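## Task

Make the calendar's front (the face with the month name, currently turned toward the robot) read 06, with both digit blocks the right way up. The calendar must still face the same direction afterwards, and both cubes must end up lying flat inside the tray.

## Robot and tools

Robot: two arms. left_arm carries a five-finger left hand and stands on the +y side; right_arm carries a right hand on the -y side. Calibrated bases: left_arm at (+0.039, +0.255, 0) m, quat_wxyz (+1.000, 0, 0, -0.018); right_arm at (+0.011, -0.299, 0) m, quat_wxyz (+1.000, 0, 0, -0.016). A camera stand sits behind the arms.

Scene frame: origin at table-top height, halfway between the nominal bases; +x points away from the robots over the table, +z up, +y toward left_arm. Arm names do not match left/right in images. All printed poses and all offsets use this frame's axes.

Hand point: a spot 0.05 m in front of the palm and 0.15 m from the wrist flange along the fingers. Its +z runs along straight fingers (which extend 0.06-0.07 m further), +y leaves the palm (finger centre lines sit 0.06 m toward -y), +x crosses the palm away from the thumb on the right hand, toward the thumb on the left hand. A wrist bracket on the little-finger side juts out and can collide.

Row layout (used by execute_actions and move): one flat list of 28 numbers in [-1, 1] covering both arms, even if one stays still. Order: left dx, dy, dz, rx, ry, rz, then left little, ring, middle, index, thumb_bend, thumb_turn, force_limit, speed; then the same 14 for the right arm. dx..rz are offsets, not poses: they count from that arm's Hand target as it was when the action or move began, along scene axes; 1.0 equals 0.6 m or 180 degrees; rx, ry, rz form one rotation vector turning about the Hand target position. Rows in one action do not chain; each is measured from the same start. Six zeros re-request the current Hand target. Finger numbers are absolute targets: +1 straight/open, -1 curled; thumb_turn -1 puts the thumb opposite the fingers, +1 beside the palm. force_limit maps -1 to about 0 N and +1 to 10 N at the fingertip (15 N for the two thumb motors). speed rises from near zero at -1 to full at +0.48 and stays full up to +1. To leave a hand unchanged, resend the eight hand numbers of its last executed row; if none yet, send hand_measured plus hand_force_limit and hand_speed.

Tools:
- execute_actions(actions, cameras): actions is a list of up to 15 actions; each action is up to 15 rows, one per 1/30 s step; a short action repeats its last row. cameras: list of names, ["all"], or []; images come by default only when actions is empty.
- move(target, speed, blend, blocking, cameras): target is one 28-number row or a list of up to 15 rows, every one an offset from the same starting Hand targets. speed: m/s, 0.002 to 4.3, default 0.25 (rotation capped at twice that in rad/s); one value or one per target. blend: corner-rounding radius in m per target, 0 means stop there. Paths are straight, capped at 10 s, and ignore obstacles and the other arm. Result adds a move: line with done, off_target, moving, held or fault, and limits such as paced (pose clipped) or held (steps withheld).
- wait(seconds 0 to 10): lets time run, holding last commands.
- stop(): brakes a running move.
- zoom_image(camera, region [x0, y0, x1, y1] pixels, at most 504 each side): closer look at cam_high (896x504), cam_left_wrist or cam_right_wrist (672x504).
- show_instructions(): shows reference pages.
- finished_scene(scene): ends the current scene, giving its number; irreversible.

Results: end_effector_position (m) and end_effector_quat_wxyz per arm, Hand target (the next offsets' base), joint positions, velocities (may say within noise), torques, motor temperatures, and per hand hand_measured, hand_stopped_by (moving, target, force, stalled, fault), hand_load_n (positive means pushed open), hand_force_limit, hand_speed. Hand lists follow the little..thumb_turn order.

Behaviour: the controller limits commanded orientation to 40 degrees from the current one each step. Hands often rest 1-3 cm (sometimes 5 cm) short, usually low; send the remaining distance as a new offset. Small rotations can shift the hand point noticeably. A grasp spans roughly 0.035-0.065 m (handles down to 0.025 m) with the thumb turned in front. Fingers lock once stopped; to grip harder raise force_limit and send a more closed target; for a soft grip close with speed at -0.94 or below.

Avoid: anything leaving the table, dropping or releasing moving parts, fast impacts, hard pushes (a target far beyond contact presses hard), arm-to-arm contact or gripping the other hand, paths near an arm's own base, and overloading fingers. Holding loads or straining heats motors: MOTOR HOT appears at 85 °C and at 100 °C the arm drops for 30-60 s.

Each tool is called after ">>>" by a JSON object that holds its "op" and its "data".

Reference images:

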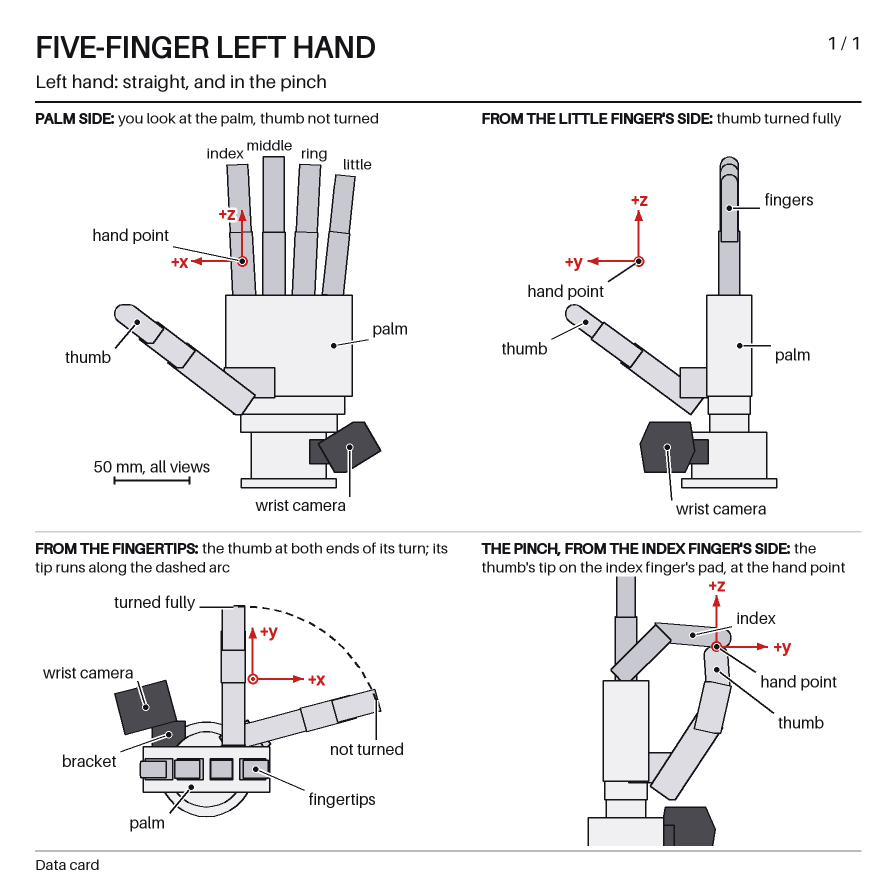

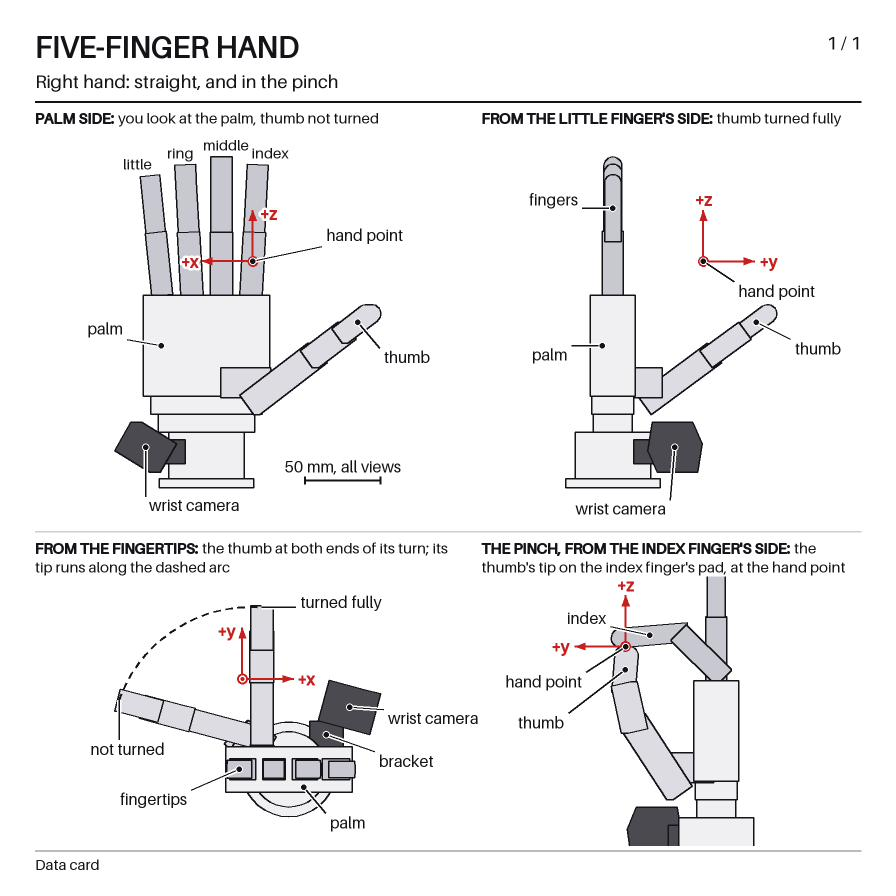

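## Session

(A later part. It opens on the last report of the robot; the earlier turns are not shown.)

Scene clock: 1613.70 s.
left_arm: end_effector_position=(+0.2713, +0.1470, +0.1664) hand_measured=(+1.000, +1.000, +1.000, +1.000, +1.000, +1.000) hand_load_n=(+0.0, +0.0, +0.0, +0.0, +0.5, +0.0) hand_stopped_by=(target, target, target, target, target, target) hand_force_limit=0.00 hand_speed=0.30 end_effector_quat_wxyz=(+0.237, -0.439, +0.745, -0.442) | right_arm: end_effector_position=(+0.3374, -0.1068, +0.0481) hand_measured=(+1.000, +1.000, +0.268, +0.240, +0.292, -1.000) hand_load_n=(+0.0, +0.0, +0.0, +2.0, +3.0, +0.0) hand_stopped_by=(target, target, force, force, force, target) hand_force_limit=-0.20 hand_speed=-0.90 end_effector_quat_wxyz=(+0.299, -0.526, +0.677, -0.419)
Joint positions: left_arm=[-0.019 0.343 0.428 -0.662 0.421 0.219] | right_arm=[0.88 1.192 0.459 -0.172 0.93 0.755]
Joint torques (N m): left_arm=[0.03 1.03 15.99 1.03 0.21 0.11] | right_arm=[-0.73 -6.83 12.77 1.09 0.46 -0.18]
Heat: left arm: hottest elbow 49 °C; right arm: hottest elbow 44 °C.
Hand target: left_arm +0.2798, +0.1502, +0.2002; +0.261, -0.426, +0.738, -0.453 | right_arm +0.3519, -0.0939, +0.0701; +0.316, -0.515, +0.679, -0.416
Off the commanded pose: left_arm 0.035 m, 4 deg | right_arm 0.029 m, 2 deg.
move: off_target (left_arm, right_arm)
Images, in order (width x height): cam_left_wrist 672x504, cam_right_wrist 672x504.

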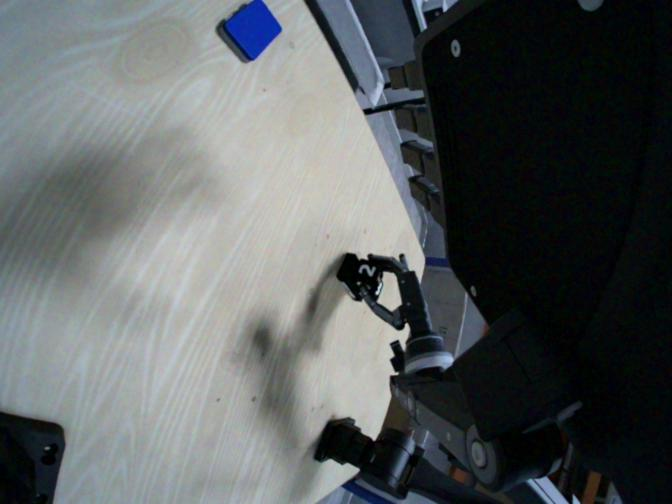

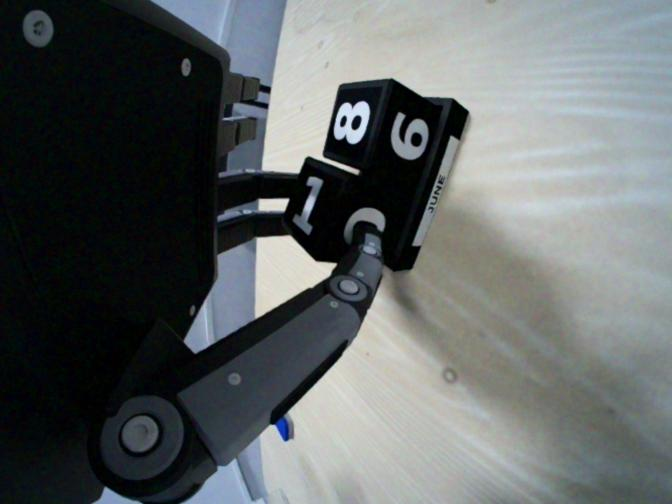

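>>> {"op": "move", "data": {"target": [[0,0,0,0,0,0,1,1,1,1,1,1,0,0.3, 0.03,0.03,0.07,0,0,0, 1,1,-0.1,-0.1,-0.2,-1,-0.2,-0.9]], "speed": 0.1, "cameras": ["cam_right_wrist","cam_left_wrist"]}}

>>> {"op": "zoom_image", "data": {"camera": "cam_right_wrist", "region": [240, 120, 480, 300]}}

>>> {"op": "zoom_image", "data": {"camera": "cam_left_wrist", "region": [320, 220, 420, 320]}}

Scene clock: 1622.10 s.
left_arm: end_effector_position=(+0.2713, +0.1470, +0.1664) hand_measured=(+1.000, +1.000, +1.000, +1.000, +1.000, +1.000) hand_load_n=(+0.0, -0.5, +0.0, +0.0, +0.0, -0.5) hand_stopped_by=(target, target, target, target, target, target) hand_force_limit=0.00 hand_speed=0.30 end_effector_quat_wxyz=(+0.237, -0.439, +0.745, -0.442) | right_arm: end_effector_position=(+0.3555, -0.0878, +0.0884) hand_measured=(+1.000, +1.000, +0.268, +0.240, +0.292, -1.000) hand_load_n=(+0.0, +0.0, +0.0, +1.5, +3.0, +0.0) hand_stopped_by=(target, target, force, force, force, target) hand_force_limit=-0.20 hand_speed=-0.90 end_effector_quat_wxyz=(+0.299, -0.527, +0.677, -0.419)
Joint positions: left_arm=[-0.019 0.343 0.428 -0.662 0.421 0.219] | right_arm=[0.877 1.175 0.579 -0.304 0.926 0.748]
Joint torques (N m): left_arm=[0.09 1.03 15.99 1.03 0.21 0.11] | right_arm=[-0.73 -7 13.91 1.06 0.45 -0.16]
Heat: left arm: hottest elbow 49 °C; right arm: hottest elbow 45 °C.
Hand target: left_arm +0.2798, +0.1502, +0.2002; +0.261, -0.426, +0.738, -0.453 | right_arm +0.3699, -0.0759, +0.1121; +0.316, -0.515, +0.679, -0.416
Off the commanded pose: left_arm 0.035 m, 4 deg | right_arm 0.030 m, 2 deg.
move: off_target (left_arm, right_arm)
Images, in order (width x height): cam_left_wrist 672x504, cam_right_wrist 672x504.

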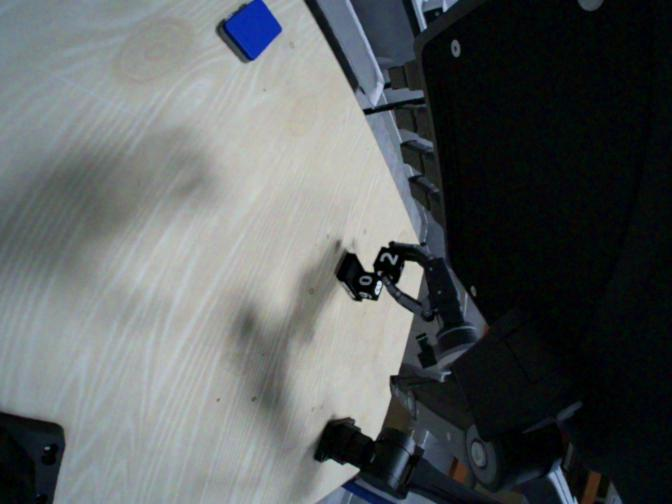

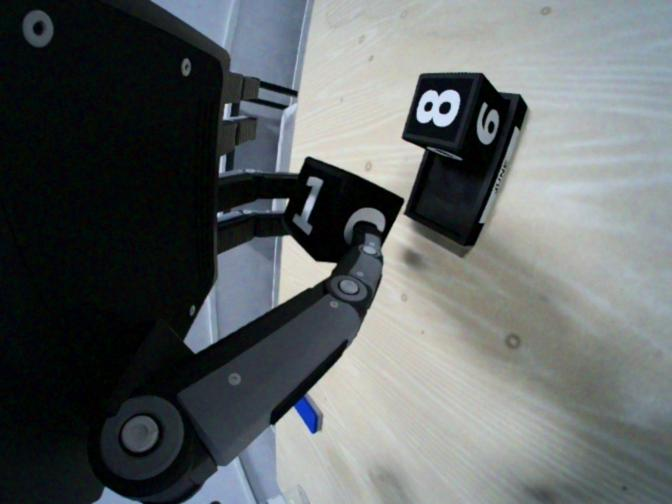

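Scaled by 2.100 from the camera's 672x504 image, which has a finer 960x720 frame.

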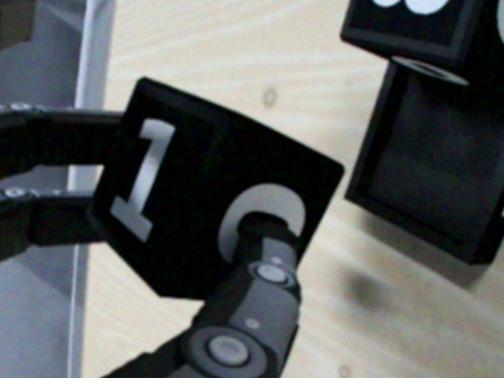

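Scaled by 5.040 from the camera's 672x504 image, which has a finer 960x720 frame.

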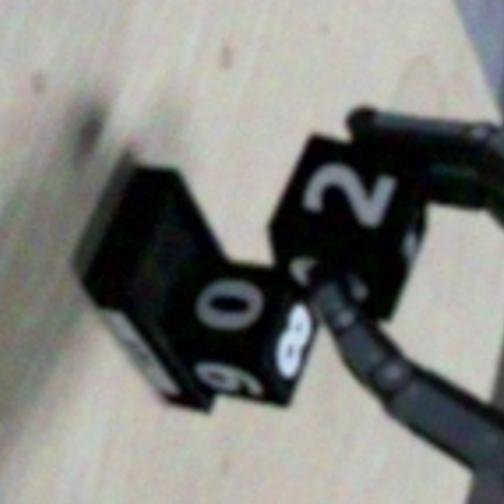

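>>> {"op": "zoom_image", "data": {"camera": "cam_right_wrist", "region": [395, 60, 535, 255]}}

Scaled by 2.585 from the camera's 672x504 image, which has a finer 960x720 frame.

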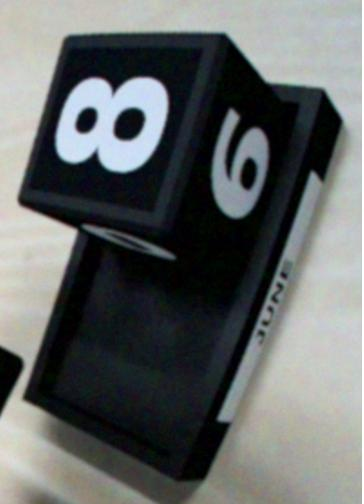

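>>> {"op": "move", "data": {"target": [[0,0,0,0,0,0,1,1,1,1,1,1,0,0.3, -0.028,0.09,-0.03,-0.0537,0.0144,0, 1,1,-0.1,-0.1,-0.2,-1,-0.2,-0.9],[0,0,0,0,0,0,1,1,1,1,1,1,0,0.3, -0.035,0.09,-0.12,-0.0537,0.0144,0, 1,1,-0.1,-0.1,-0.2,-1,-0.2,-0.9]], "speed": 0.12, "cameras": ["cam_right_wrist","cam_left_wrist"]}}

>>> {"op": "zoom_image", "data": {"camera": "cam_left_wrist", "region": [300, 200, 440, 340]}}

>>> {"op": "zoom_image", "data": {"camera": "cam_right_wrist", "region": [240, 100, 480, 300]}}

Scene clock: 1735.37 s.
left_arm: end_effector_position=(+0.2713, +0.1470, +0.1664) hand_measured=(+1.000, +1.000, +1.000, +1.000, +1.000, +1.000) hand_load_n=(+0.0, +0.0, +0.0, +0.0, +0.0, +0.0) hand_stopped_by=(target, target, target, target, target, target) hand_force_limit=0.00 hand_speed=0.30 end_effector_quat_wxyz=(+0.237, -0.439, +0.745, -0.442) | right_arm: end_effector_position=(+0.3432, -0.0396, +0.0762) hand_measured=(+1.000, +1.000, +0.268, +0.240, +0.292, -1.000) hand_load_n=(+0.0, +0.0, +0.0, +2.0, +3.0, -0.5) hand_stopped_by=(target, target, force, force, force, target) hand_force_limit=-0.20 hand_speed=-0.90 end_effector_quat_wxyz=(+0.239, -0.561, +0.642, -0.465)
Joint positions: left_arm=[-0.019 0.343 0.428 -0.662 0.421 0.219] | right_arm=[1.028 1.385 0.761 -0.581 1.063 0.915]
Joint torques (N m): left_arm=[0.03 1.03 15.99 1.05 0.21 0.11] | right_arm=[-0.21 -9.35 8.95 0.92 0.73 -0.09]
Motor temperatures (°C): left_arm=[27 25 52 25 26 24] | right_arm=[24 30 45 24 26 24]
Heat: left arm: hottest elbow 52 °C; right arm: hottest elbow 45 °C.
Hand target: left_arm +0.2798, +0.1502, +0.2002; +0.261, -0.426, +0.738, -0.453 | right_arm +0.3432, -0.0397, +0.0790; +0.241, -0.560, +0.643, -0.464 (not the last commanded pose)
Off the commanded pose: left_arm 0.035 m, 4 deg | right_arm 0.041 m, 3 deg.
move: held (right_arm; a check stopped the path), off_target (left_arm); path passed 1 of 2 targets; limits=held
pose unreachable (right arm): on one or more control steps of this call, first in action 0 (counted from 0), this arm could not follow its commanded pose, so it was not sent that pose on those steps. It may still have moved: this result reports where it is.
cause: moving toward the commanded pose would bring a part of the arm too close to another arm (a part of this arm just beyond joint 4 (wrist pitch) and a part of the left arm just beyond its joint 6 (wrist roll), along the way the arms are being sent, or toward where that arm still pushes).
Images, in order (width x height): cam_left_wrist 672x504, cam_right_wrist 672x504.

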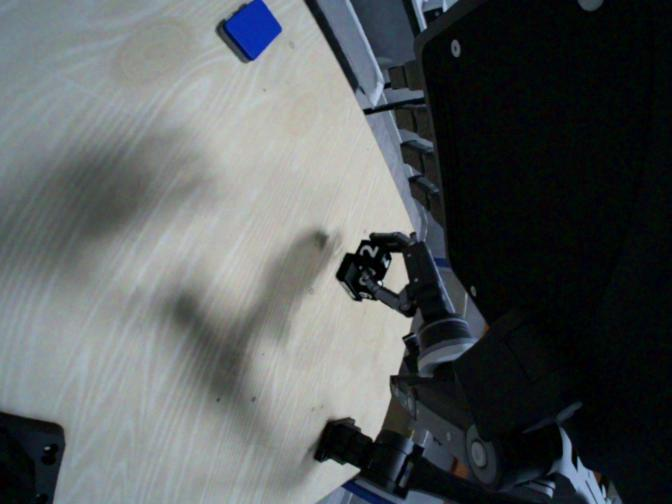

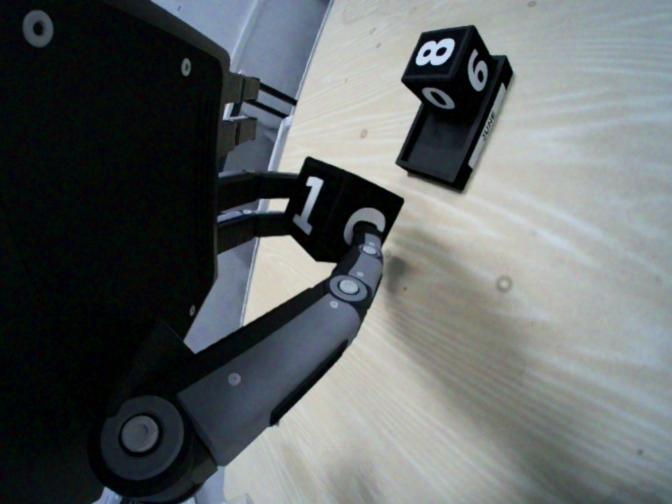

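Scaled by 3.600 from the camera's 672x504 image, which has a finer 960x720 frame.

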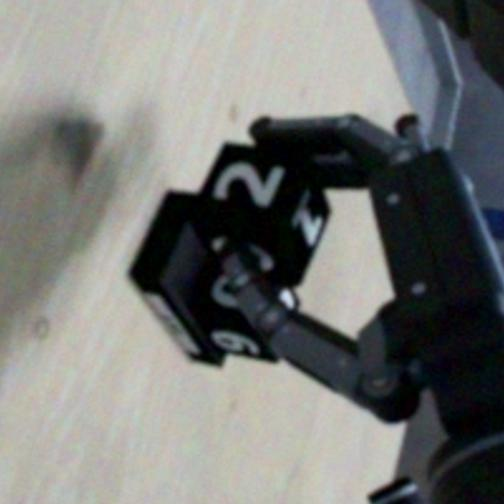

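Scaled by 2.100 from the camera's 672x504 image, which has a finer 960x720 frame.

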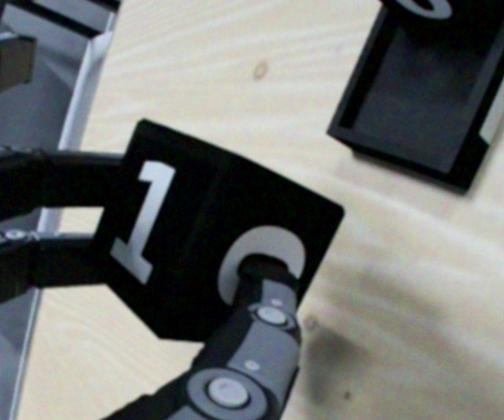

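>>> {"op": "move", "data": {"target": [[-0.03,0.25,0.05,0,0,0,1,1,1,1,1,1,0,0.3, 0,0,0.0,0,0,0, 1,1,-0.1,-0.1,-0.2,-1,-0.2,-0.9],[-0.03,0.25,0.05,0,0,0,1,1,1,1,1,1,0,0.3, 0.005,0.02,-0.04,0,0,0, 1,1,-0.1,-0.1,-0.2,-1,-0.2,-0.9],[-0.03,0.25,0.05,0,0,0,1,1,1,1,1,1,0,0.3, 0.005,0.02,-0.078,0,0,0, 1,1,-0.1,-0.1,-0.2,-1,-0.2,-0.9]], "speed": [0.2,0.1,0.06], "cameras": ["cam_right_wrist","cam_high"]}}

>>> {"op": "zoom_image", "data": {"camera": "cam_right_wrist", "region": [240, 0, 520, 300]}}

Scene clock: 1746.87 s.
left_arm: end_effector_position=(+0.2554, +0.2887, +0.2091) hand_measured=(+1.000, +1.000, +1.000, +1.000, +1.000, +1.000) hand_load_n=(+0.0, +0.0, +0.0, +0.0, +0.0, -0.5) hand_stopped_by=(target, target, target, target, target, target) hand_force_limit=0.00 hand_speed=0.30 end_effector_quat_wxyz=(+0.240, -0.437, +0.735, -0.460) | right_arm: end_effector_position=(+0.3456, -0.0324, +0.0343) hand_measured=(+1.000, +1.000, +0.268, +0.240, +0.292, -1.000) hand_load_n=(+0.0, +0.0, +0.5, +1.5, +3.0, +0.5) hand_stopped_by=(target, target, force, force, force, target) hand_force_limit=-0.20 hand_speed=-0.90 end_effector_quat_wxyz=(+0.235, -0.563, +0.642, -0.465)
Joint positions: left_arm=[0.937 0.712 0.694 -1.334 1.079 1.269] | right_arm=[1.032 1.494 0.738 -0.466 1.063 0.925]
Joint torques (N m): left_arm=[0.09 -0.21 14.31 -0.05 0.77 0.1] | right_arm=[0.21 -8.76 8.21 1.48 0.9 0]
Heat: left arm: hottest elbow 52 °C; right arm: hottest elbow 45 °C.
Hand target: left_arm +0.2618, +0.3002, +0.2302; +0.261, -0.426, +0.738, -0.453 | right_arm +0.3462, -0.0275, +0.0322; +0.241, -0.560, +0.643, -0.464
Off the commanded pose: left_arm 0.025 m, 3 deg | right_arm 0.005 m, 1 deg.
move: off_target (left_arm)
Images, in order (width x height): cam_high 896x504, cam_right_wrist 672x504.

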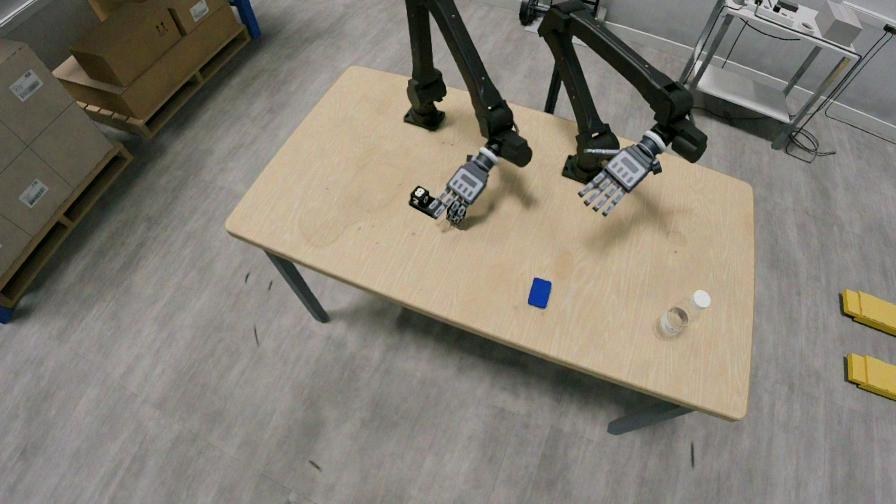

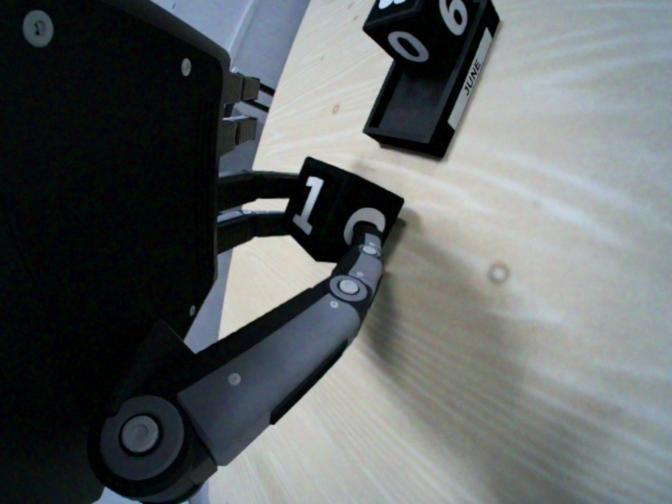

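Scaled by 1.680 from the camera's 672x504 image, which has a finer 960x720 frame.

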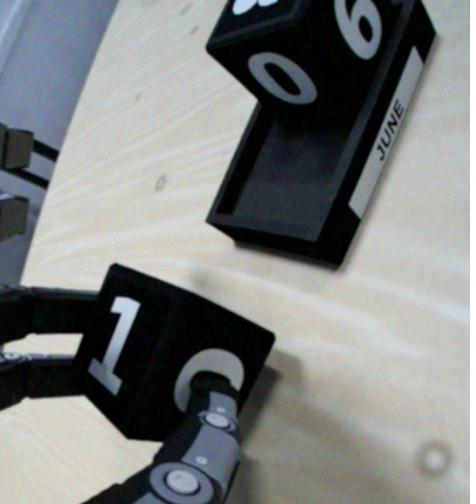

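>>> {"op": "zoom_image", "data": {"camera": "cam_right_wrist", "region": [355, 0, 505, 165]}}

>>> {"op": "zoom_image", "data": {"camera": "cam_high", "region": [400, 178, 480, 238]}}

Scaled by 3.055 from the camera's 672x504 image, which has a finer 960x720 frame.

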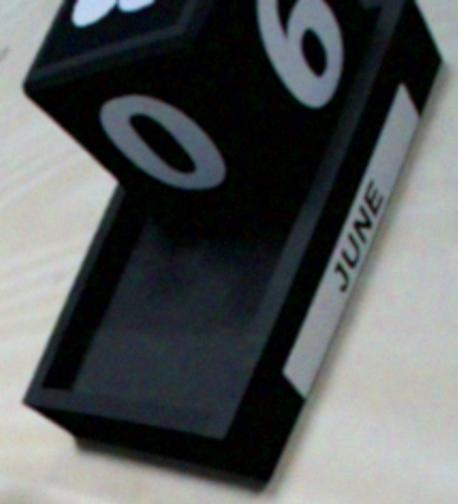

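Scaled by 6.300 from the camera's 896x504 image, which has a finer 1280x720 frame.

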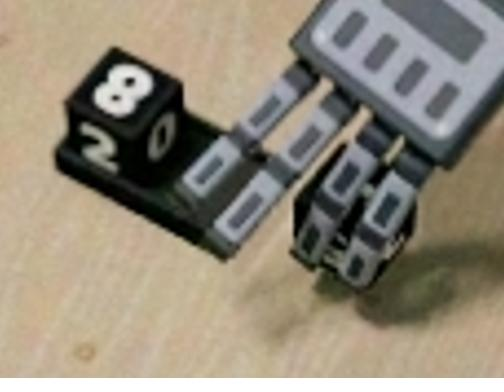

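>>> {"op": "move", "data": {"target": [[0,0,0,0,0,0,1,1,1,1,1,1,0,0.3, 0,0,-0.01,0,0,0, 1,1,-0.1,-0.1,-0.2,-1,-0.2,-0.9]], "speed": 0.04, "cameras": ["cam_right_wrist"]}}

>>> {"op": "zoom_image", "data": {"camera": "cam_right_wrist", "region": [280, 140, 440, 280]}}

Scene clock: 1763.40 s.
left_arm: end_effector_position=(+0.2554, +0.2887, +0.2091) hand_measured=(+1.000, +1.000, +1.000, +1.000, +1.000, +1.000) hand_load_n=(+0.0, -0.5, +0.0, -0.5, +0.0, -0.5) hand_stopped_by=(target, target, target, target, target, target) hand_force_limit=0.00 hand_speed=0.30 end_effector_quat_wxyz=(+0.240, -0.437, +0.735, -0.460) | right_arm: end_effector_position=(+0.3461, -0.0316, +0.0297) hand_measured=(+1.000, +1.000, +0.268, +0.240, +0.292, -1.000) hand_load_n=(+0.0, -0.5, +0.0, +1.5, +3.0, +0.5) hand_stopped_by=(target, target, force, force, force, target) hand_force_limit=-0.20 hand_speed=-0.90 end_effector_quat_wxyz=(+0.237, -0.562, +0.642, -0.465)
Joint positions: left_arm=[0.937 0.712 0.694 -1.334 1.079 1.269] | right_arm=[1.032 1.506 0.734 -0.447 1.063 0.925]
Joint torques (N m): left_arm=[0.09 -0.21 14.31 -0.05 0.77 0.11] | right_arm=[0.32 -8.64 7.99 1.48 0.89 0]
Heat: left arm: hottest elbow 50 °C; right arm: hottest elbow 44 °C.
Hand target: left_arm +0.2618, +0.3002, +0.2302; +0.261, -0.426, +0.738, -0.453 | right_arm +0.3462, -0.0275, +0.0263; +0.241, -0.560, +0.643, -0.464
Off the commanded pose: left_arm 0.025 m, 3 deg | right_arm 0.005 m, 1 deg.
move: off_target (left_arm)
Images, in order (width x height): cam_right_wrist 672x504.

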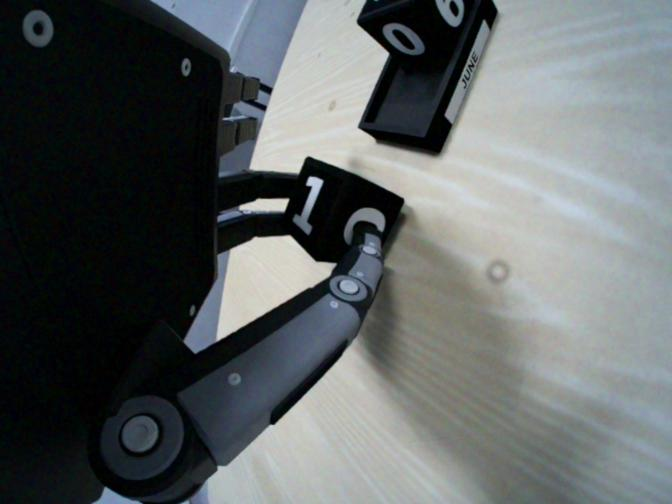

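Scaled by 3.150 from the camera's 672x504 image, which has a finer 960x720 frame.

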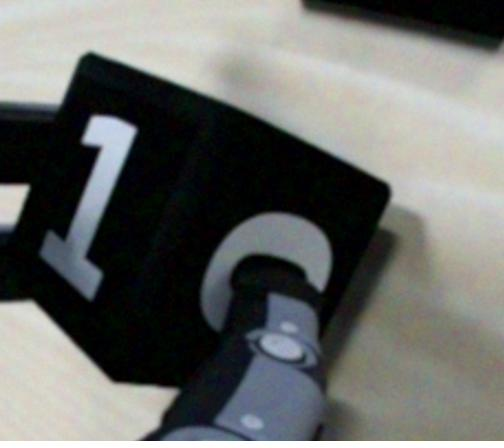

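>>> {"op": "move", "data": {"target": [[0,0,0,0,0,0,1,1,1,1,1,1,0,0.3, 0,0,-0.008,0,0,0, 1,1,-0.1,-0.1,-0.2,-1,-0.2,-0.9]], "speed": 0.04, "cameras": ["cam_right_wrist"]}}

>>> {"op": "zoom_image", "data": {"camera": "cam_right_wrist", "region": [280, 140, 440, 280]}}

Scene clock: 1768.90 s.
left_arm: end_effector_position=(+0.2554, +0.2887, +0.2091) hand_measured=(+1.000, +1.000, +1.000, +1.000, +1.000, +1.000) hand_load_n=(+0.0, -0.5, +0.0, +0.0, +0.0, +0.0) hand_stopped_by=(target, target, target, target, target, target) hand_force_limit=0.00 hand_speed=0.30 end_effector_quat_wxyz=(+0.240, -0.437, +0.735, -0.460) | right_arm: end_effector_position=(+0.3462, -0.0314, +0.0251) hand_measured=(+1.000, +1.000, +0.268, +0.240, +0.292, -1.000) hand_load_n=(+0.0, +0.0, +0.0, +2.0, +3.0, +0.0) hand_stopped_by=(target, target, force, force, force, target) hand_force_limit=-0.20 hand_speed=-0.90 end_effector_quat_wxyz=(+0.237, -0.562, +0.642, -0.465)
Joint positions: left_arm=[0.937 0.712 0.694 -1.334 1.079 1.269] | right_arm=[1.032 1.517 0.73 -0.431 1.063 0.925]
Joint torques (N m): left_arm=[0.09 -0.15 14.31 -0.05 0.77 0.11] | right_arm=[0.32 -8.64 7.88 1.51 0.9 0]
Heat: left arm: hottest elbow 50 °C; right arm: hottest elbow 44 °C.
Hand target: left_arm +0.2618, +0.3002, +0.2302; +0.261, -0.426, +0.738, -0.453 | right_arm +0.3462, -0.0274, +0.0215; +0.241, -0.560, +0.643, -0.464
Off the commanded pose: left_arm 0.025 m, 3 deg | right_arm 0.005 m, 1 deg.
move: off_target (left_arm)
Images, in order (width x height): cam_right_wrist 672x504.

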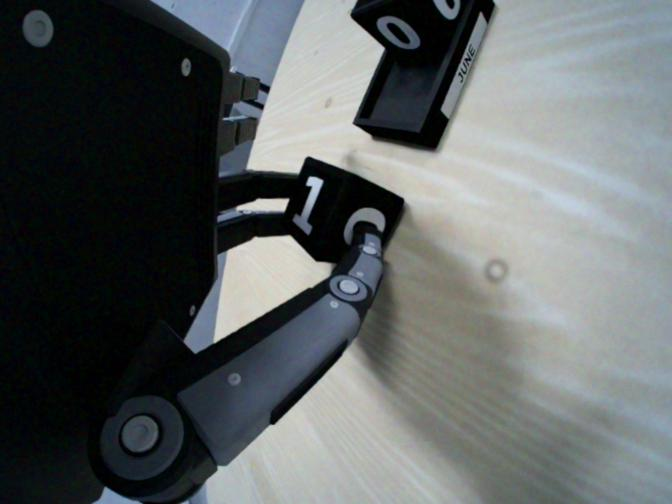

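Scaled by 3.150 from the camera's 672x504 image, which has a finer 960x720 frame.

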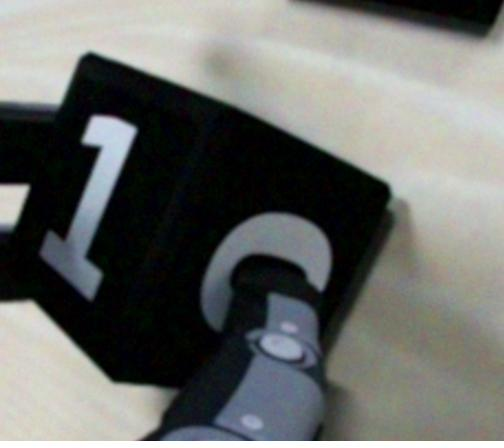

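>>> {"op": "move", "data": {"target": [[0,0,0,0,0,0,1,1,1,1,1,1,0,0.3, 0,0,-0.006,0,0,0, 1,1,-0.1,-0.1,-0.2,-1,-0.2,-0.9]], "speed": 0.03, "cameras": ["cam_right_wrist"]}}

>>> {"op": "zoom_image", "data": {"camera": "cam_right_wrist", "region": [280, 140, 440, 280]}}

Scene clock: 1774.20 s.
left_arm: end_effector_position=(+0.2554, +0.2887, +0.2091) hand_measured=(+1.000, +1.000, +1.000, +1.000, +1.000, +1.000) hand_load_n=(+0.0, +0.0, +0.0, +0.0, +0.0, +0.0) hand_stopped_by=(target, target, target, target, target, target) hand_force_limit=0.00 hand_speed=0.30 end_effector_quat_wxyz=(+0.240, -0.437, +0.735, -0.460) | right_arm: end_effector_position=(+0.3471, -0.0300, +0.0226) hand_measured=(+1.000, +1.000, +0.268, +0.240, +0.292, -1.000) hand_load_n=(+0.0, -0.5, +0.0, +1.5, +3.0, +0.0) hand_stopped_by=(target, target, force, force, force, target) hand_force_limit=-0.20 hand_speed=-0.90 end_effector_quat_wxyz=(+0.238, -0.561, +0.643, -0.464)
Joint positions: left_arm=[0.937 0.712 0.694 -1.334 1.079 1.269] | right_arm=[1.032 1.525 0.73 -0.419 1.063 0.925]
Joint torques (N m): left_arm=[0.09 -0.21 14.3 -0.06 0.77 0.11] | right_arm=[0.26 -8.7 7.53 1.44 0.89 0]
Heat: left arm: hottest elbow 50 °C; right arm: hottest elbow 44 °C.
Hand target: left_arm +0.2618, +0.3002, +0.2302; +0.261, -0.426, +0.738, -0.453 | right_arm +0.3462, -0.0275, +0.0178; +0.241, -0.560, +0.643, -0.464
Off the commanded pose: left_arm 0.025 m, 3 deg | right_arm 0.005 m, 0 deg.
move: off_target (left_arm)
Images, in order (width x height): cam_right_wrist 672x504.

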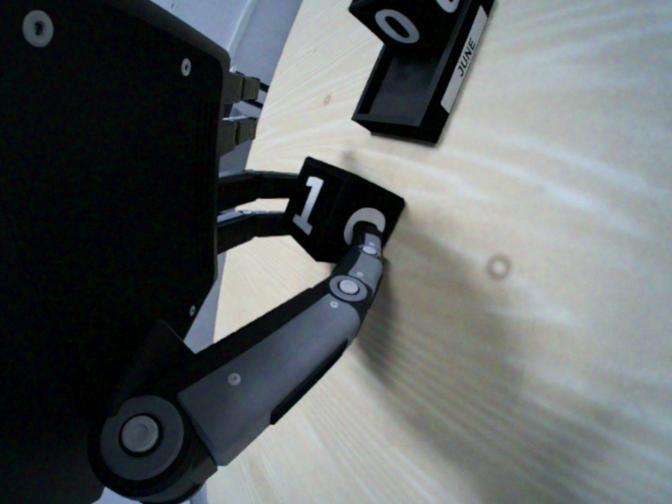

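Scaled by 3.150 from the camera's 672x504 image, which has a finer 960x720 frame.

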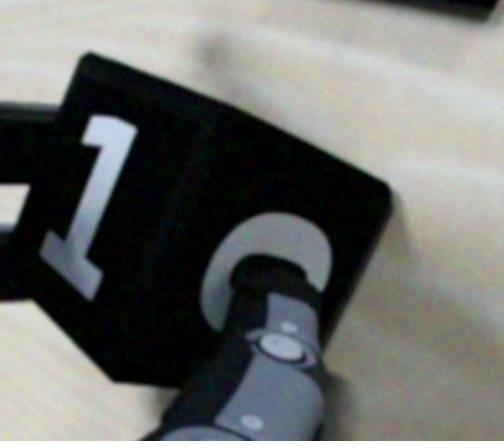

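>>> {"op": "execute_actions", "data": {"actions": [[[0,0,0,0,0,0,1,1,1,1,1,1,0,0.3,0,0,0,0,0,0,1,1,0.6,0.6,0.5,-1,-0.2,-0.5]],[[0,0,0,0,0,0,1,1,1,1,1,1,0,0.3,0,0,0,0,0,0,1,1,0.6,0.6,0.5,-1,-0.2,-0.5]]], "cameras": ["cam_right_wrist"]}}

>>> {"op": "zoom_image", "data": {"camera": "cam_right_wrist", "region": [240, 120, 440, 300]}}

Scene clock: 1781.00 s.
left_arm: end_effector_position=(+0.2554, +0.2887, +0.2091) hand_measured=(+1.000, +1.000, +1.000, +1.000, +1.000, +1.000) hand_load_n=(+0.0, -0.5, +0.0, +0.0, +0.0, +0.0) hand_stopped_by=(target, target, target, target, target, target) hand_force_limit=0.00 hand_speed=0.30 end_effector_quat_wxyz=(+0.240, -0.437, +0.735, -0.460) | right_arm: end_effector_position=(+0.3472, -0.0301, +0.0228) hand_measured=(+1.000, +1.000, +0.600, +0.600, +0.500, -1.000) hand_load_n=(+0.0, +0.0, +0.0, +0.0, +0.0, +0.0) hand_stopped_by=(target, target, target, target, target, target) hand_force_limit=-0.20 hand_speed=-0.50 end_effector_quat_wxyz=(+0.239, -0.561, +0.643, -0.465)
Joint positions: left_arm=[0.937 0.712 0.694 -1.334 1.079 1.269] | right_arm=[1.032 1.525 0.73 -0.419 1.065 0.925]
Joint torques (N m): left_arm=[0.09 -0.21 14.31 -0.06 0.77 0.11] | right_arm=[0.26 -8.76 7.5 1.47 0.86 0]
Heat: left arm: hottest elbow 49 °C; right arm: hottest elbow 43 °C.
Hand target: left_arm +0.2618, +0.3002, +0.2302; +0.261, -0.426, +0.738, -0.453 | right_arm +0.3462, -0.0275, +0.0178; +0.241, -0.560, +0.643, -0.464
Off the commanded pose: left_arm 0.025 m, 3 deg | right_arm 0.006 m, 0 deg.
Images, in order (width x height): cam_right_wrist 672x504.

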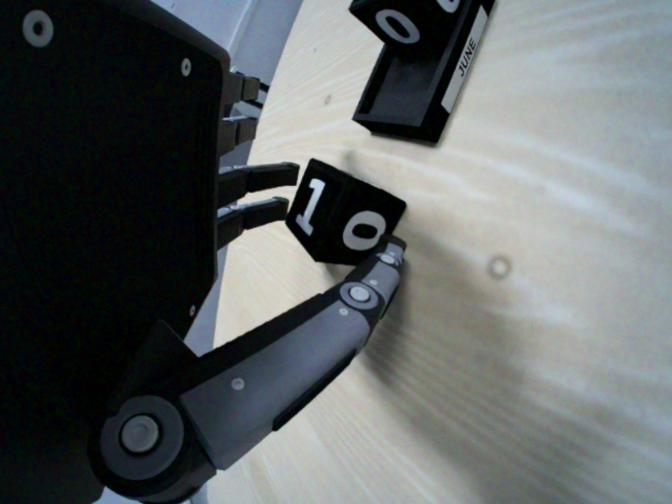

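Scaled by 2.520 from the camera's 672x504 image, which has a finer 960x720 frame.

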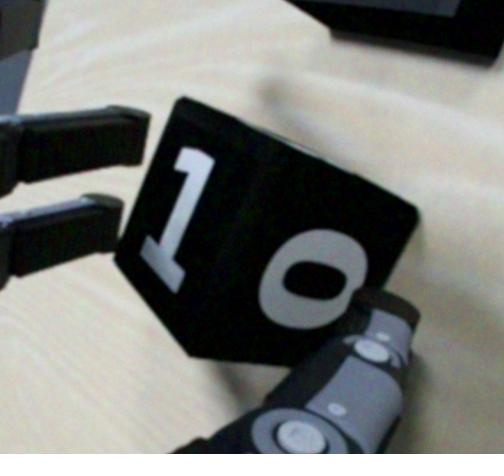

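>>> {"op": "move", "data": {"target": [[0,0,0,0,0,0,1,1,1,1,1,1,0,0.3, 0.03,0.015,0.08,0,0,0, 1,1,0.8,0.8,0.6,-1,-0.2,-0.5],[0,0,0,0,0,0,1,1,1,1,1,1,0,0.3, 0.0,-0.02,0.12,0.0555,-0.0144,0, 1,1,0.8,0.8,0.6,-1,-0.2,-0.5],[0,0,0,0,0,0,1,1,1,1,1,1,0,0.3, -0.05,-0.15,0.12,0.0555,-0.0144,0, 1,1,1,1,1,1,-0.2,0.3]], "speed": 0.15, "cameras": ["cam_right_wrist","cam_high"]}}

>>> {"op": "zoom_image", "data": {"camera": "cam_high", "region": [400, 178, 480, 238]}}

Scene clock: 1794.43 s.
left_arm: end_effector_position=(+0.2554, +0.2887, +0.2091) hand_measured=(+1.000, +1.000, +1.000, +1.000, +1.000, +1.000) hand_load_n=(+0.0, +0.0, +0.0, +0.0, +0.0, -0.5) hand_stopped_by=(target, target, target, target, target, target) hand_force_limit=0.00 hand_speed=0.30 end_effector_quat_wxyz=(+0.240, -0.437, +0.735, -0.460) | right_arm: end_effector_position=(+0.3135, -0.1176, +0.0852) hand_measured=(+1.000, +1.000, +1.000, +1.000, +1.000, +1.000) hand_load_n=(+0.0, +0.0, +0.0, +0.0, +0.0, +0.0) hand_stopped_by=(target, target, target, target, target, target) hand_force_limit=-0.20 hand_speed=0.30 end_effector_quat_wxyz=(+0.296, -0.530, +0.674, -0.420)
Joint positions: left_arm=[0.937 0.712 0.694 -1.334 1.079 1.269] | right_arm=[0.923 1.021 0.478 -0.412 0.954 0.804]
Joint torques (N m): left_arm=[0.09 -0.21 14.3 -0.05 0.77 0.11] | right_arm=[-0.67 -5.48 9.59 1.88 0.47 -0.16]
Heat: left arm: hottest elbow 49 °C; right arm: hottest elbow 43 °C.
Hand target: left_arm +0.2618, +0.3002, +0.2302; +0.261, -0.426, +0.738, -0.453 | right_arm +0.3163, -0.1175, +0.0899; +0.304, -0.526, +0.675, -0.419
Off the commanded pose: left_arm 0.025 m, 3 deg | right_arm 0.005 m, 1 deg.
move: off_target (left_arm)
Images, in order (width x height): cam_high 896x504, cam_right_wrist 672x504.

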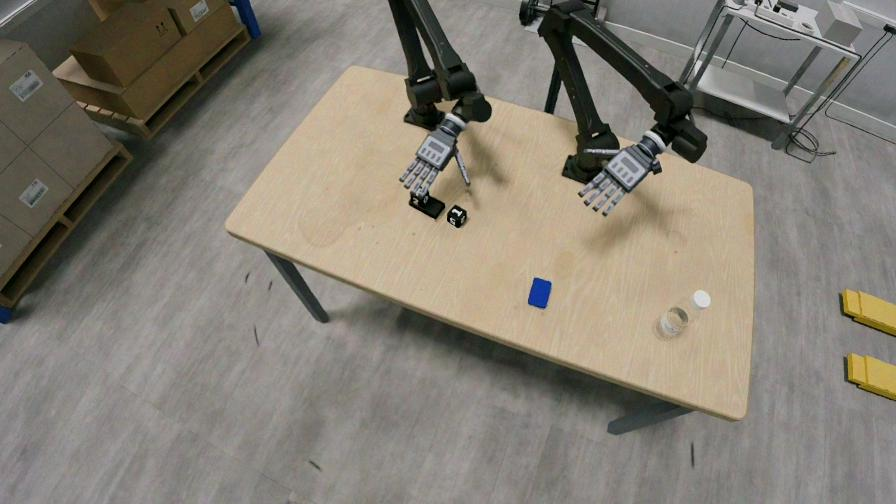

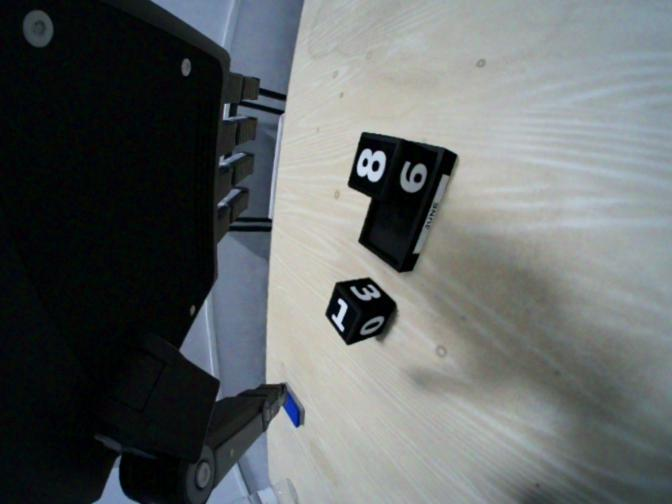

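Scaled by 6.300 from the camera's 896x504 image, which has a finer 1280x720 frame.

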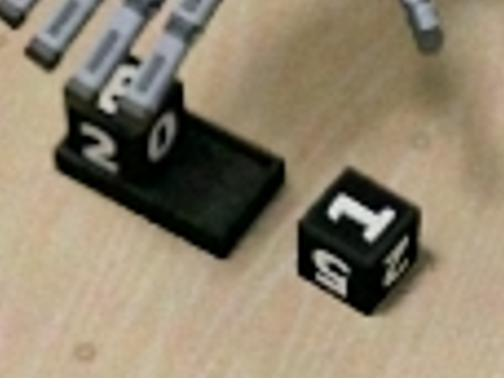

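>>> {"op": "zoom_image", "data": {"camera": "cam_right_wrist", "region": [330, 120, 470, 285]}}

>>> {"op": "zoom_image", "data": {"camera": "cam_right_wrist", "region": [310, 265, 420, 355]}}

Scaled by 3.055 from the camera's 672x504 image, which has a finer 960x720 frame.

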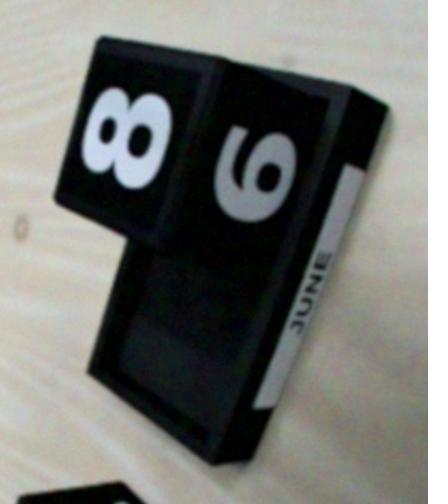

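Scaled by 4.582 from the camera's 672x504 image, which has a finer 960x720 frame.

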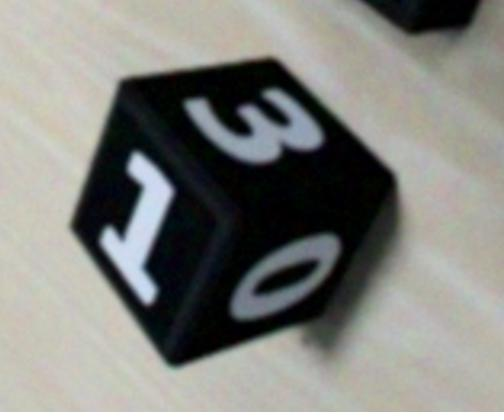

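>>> {"op": "zoom_image", "data": {"camera": "cam_right_wrist", "region": [340, 122, 415, 212]}}

Scaled by 5.600 from the camera's 672x504 image, which has a finer 960x720 frame.

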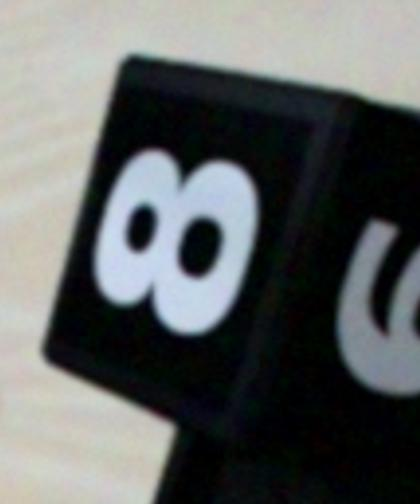

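>>> {"op": "move", "data": {"target": [[0,0,0,0,0,0,1,1,1,1,1,1,0,0.3, 0,0.02,0.05,0,0,0, 1,1,0.6,0.6,0.55,-1,-0.2,0.3],[0,0,0,0,0,0,1,1,1,1,1,1,0,0.3, 0.052,0.17,0.03,0.0091,-0.0024,0.008, 1,1,0.6,0.6,0.55,-1,-0.2,0.3],[0,0,0,0,0,0,1,1,1,1,1,1,0,0.3, 0.054,0.143,-0.06,0.0091,-0.0024,0.008, 1,1,0.6,0.6,0.55,-1,-0.2,0.3]], "speed": [0.2,0.2,0.12], "cameras": ["cam_right_wrist"]}}

>>> {"op": "zoom_image", "data": {"camera": "cam_right_wrist", "region": [240, 120, 480, 300]}}

Scene clock: 1866.27 s.
left_arm: end_effector_position=(+0.2554, +0.2887, +0.2091) hand_measured=(+1.000, +1.000, +1.000, +1.000, +1.000, +1.000) hand_load_n=(-0.5, +0.0, +0.0, +0.0, +0.0, +0.0) hand_stopped_by=(target, target, target, target, target, target) hand_force_limit=0.00 hand_speed=0.30 end_effector_quat_wxyz=(+0.240, -0.437, +0.735, -0.460) | right_arm: end_effector_position=(+0.3456, -0.0320, +0.0561) hand_measured=(+1.000, +1.000, +0.600, +0.600, +0.550, -1.000) hand_load_n=(+0.0, +0.0, +0.0, +0.0, +0.0, +0.0) hand_stopped_by=(target, target, target, target, target, target) hand_force_limit=-0.20 hand_speed=0.30 end_effector_quat_wxyz=(+0.320, -0.527, +0.674, -0.406)
Joint positions: left_arm=[0.937 0.712 0.694 -1.334 1.079 1.269] | right_arm=[0.999 1.344 0.617 -0.25 0.975 0.89]
Joint torques (N m): left_arm=[0.09 -0.21 14.3 -0.05 0.77 0.11] | right_arm=[-0.67 -7.12 8.77 1.88 0.47 -0.17]
Heat: left arm: hottest elbow 49 °C; right arm: hottest elbow 41 °C.
Hand target: left_arm +0.2618, +0.3002, +0.2302; +0.261, -0.426, +0.738, -0.453 | right_arm +0.3487, -0.0318, +0.0538; +0.319, -0.528, +0.673, -0.407
Off the commanded pose: left_arm 0.025 m, 3 deg | right_arm 0.004 m, 0 deg.
move: off_target (left_arm)
Images, in order (width x height): cam_right_wrist 672x504.

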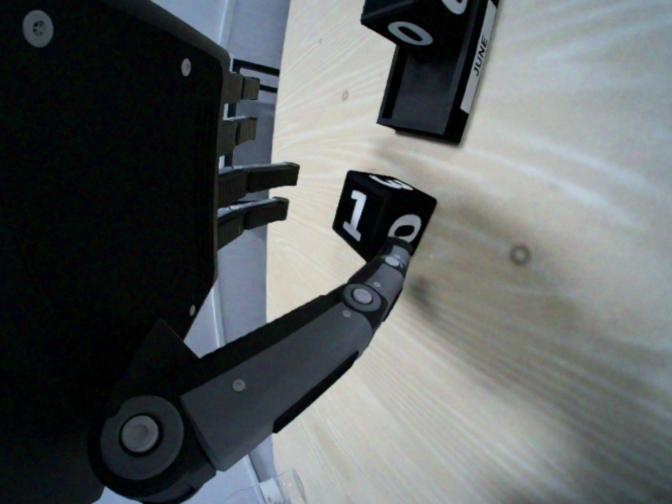

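Scaled by 2.100 from the camera's 672x504 image, which has a finer 960x720 frame.

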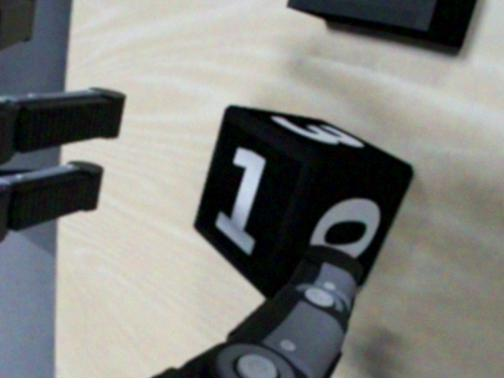

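>>> {"op": "move", "data": {"target": [[0,0,0,0,0,0,1,1,1,1,1,1,0,0.3, 0.0,0.003,-0.0485,0,0,0, 1,1,0.6,0.6,0.55,-1,-0.2,0.3]], "speed": [0.1], "cameras": ["cam_right_wrist"]}}

>>> {"op": "zoom_image", "data": {"camera": "cam_right_wrist", "region": [240, 120, 480, 300]}}

Scene clock: 1875.63 s.
left_arm: end_effector_position=(+0.2554, +0.2887, +0.2091) hand_measured=(+1.000, +1.000, +1.000, +1.000, +1.000, +1.000) hand_load_n=(+0.0, +0.0, +0.0, -0.5, +0.0, +0.0) hand_stopped_by=(target, target, target, target, target, target) hand_force_limit=0.00 hand_speed=0.30 end_effector_quat_wxyz=(+0.240, -0.437, +0.735, -0.460) | right_arm: end_effector_position=(+0.3468, -0.0303, +0.0281) hand_measured=(+1.000, +1.000, +0.600, +0.600, +0.550, -1.000) hand_load_n=(+0.0, +0.0, +0.0, +0.0, +0.0, +0.0) hand_stopped_by=(target, target, target, target, target, target) hand_force_limit=-0.20 hand_speed=0.30 end_effector_quat_wxyz=(+0.320, -0.527, +0.674, -0.407)
Joint positions: left_arm=[0.937 0.712 0.694 -1.334 1.079 1.269] | right_arm=[0.999 1.422 0.591 -0.145 0.975 0.889]
Joint torques (N m): left_arm=[0.09 -0.21 14.31 -0.06 0.77 0.1] | right_arm=[-0.44 -7.47 7.92 1.83 0.55 -0.15]
Heat: left arm: hottest elbow 49 °C; right arm: hottest elbow 42 °C.
Hand target: left_arm +0.2618, +0.3002, +0.2302; +0.261, -0.426, +0.738, -0.453 | right_arm +0.3487, -0.0300, +0.0248; +0.319, -0.528, +0.673, -0.407
Off the commanded pose: left_arm 0.025 m, 3 deg | right_arm 0.004 m, 0 deg.
move: off_target (left_arm)
Images, in order (width x height): cam_right_wrist 672x504.

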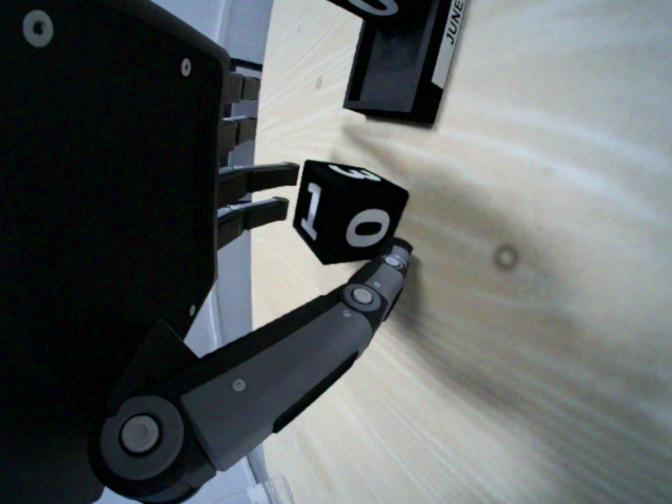

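Scaled by 2.100 from the camera's 672x504 image, which has a finer 960x720 frame.

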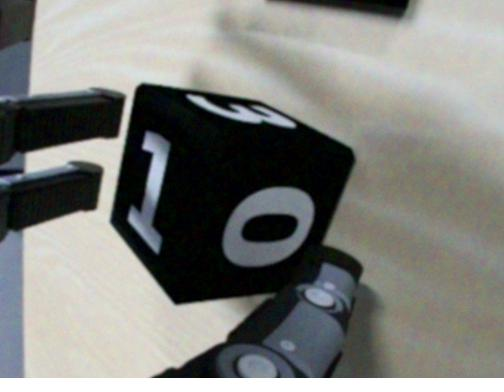

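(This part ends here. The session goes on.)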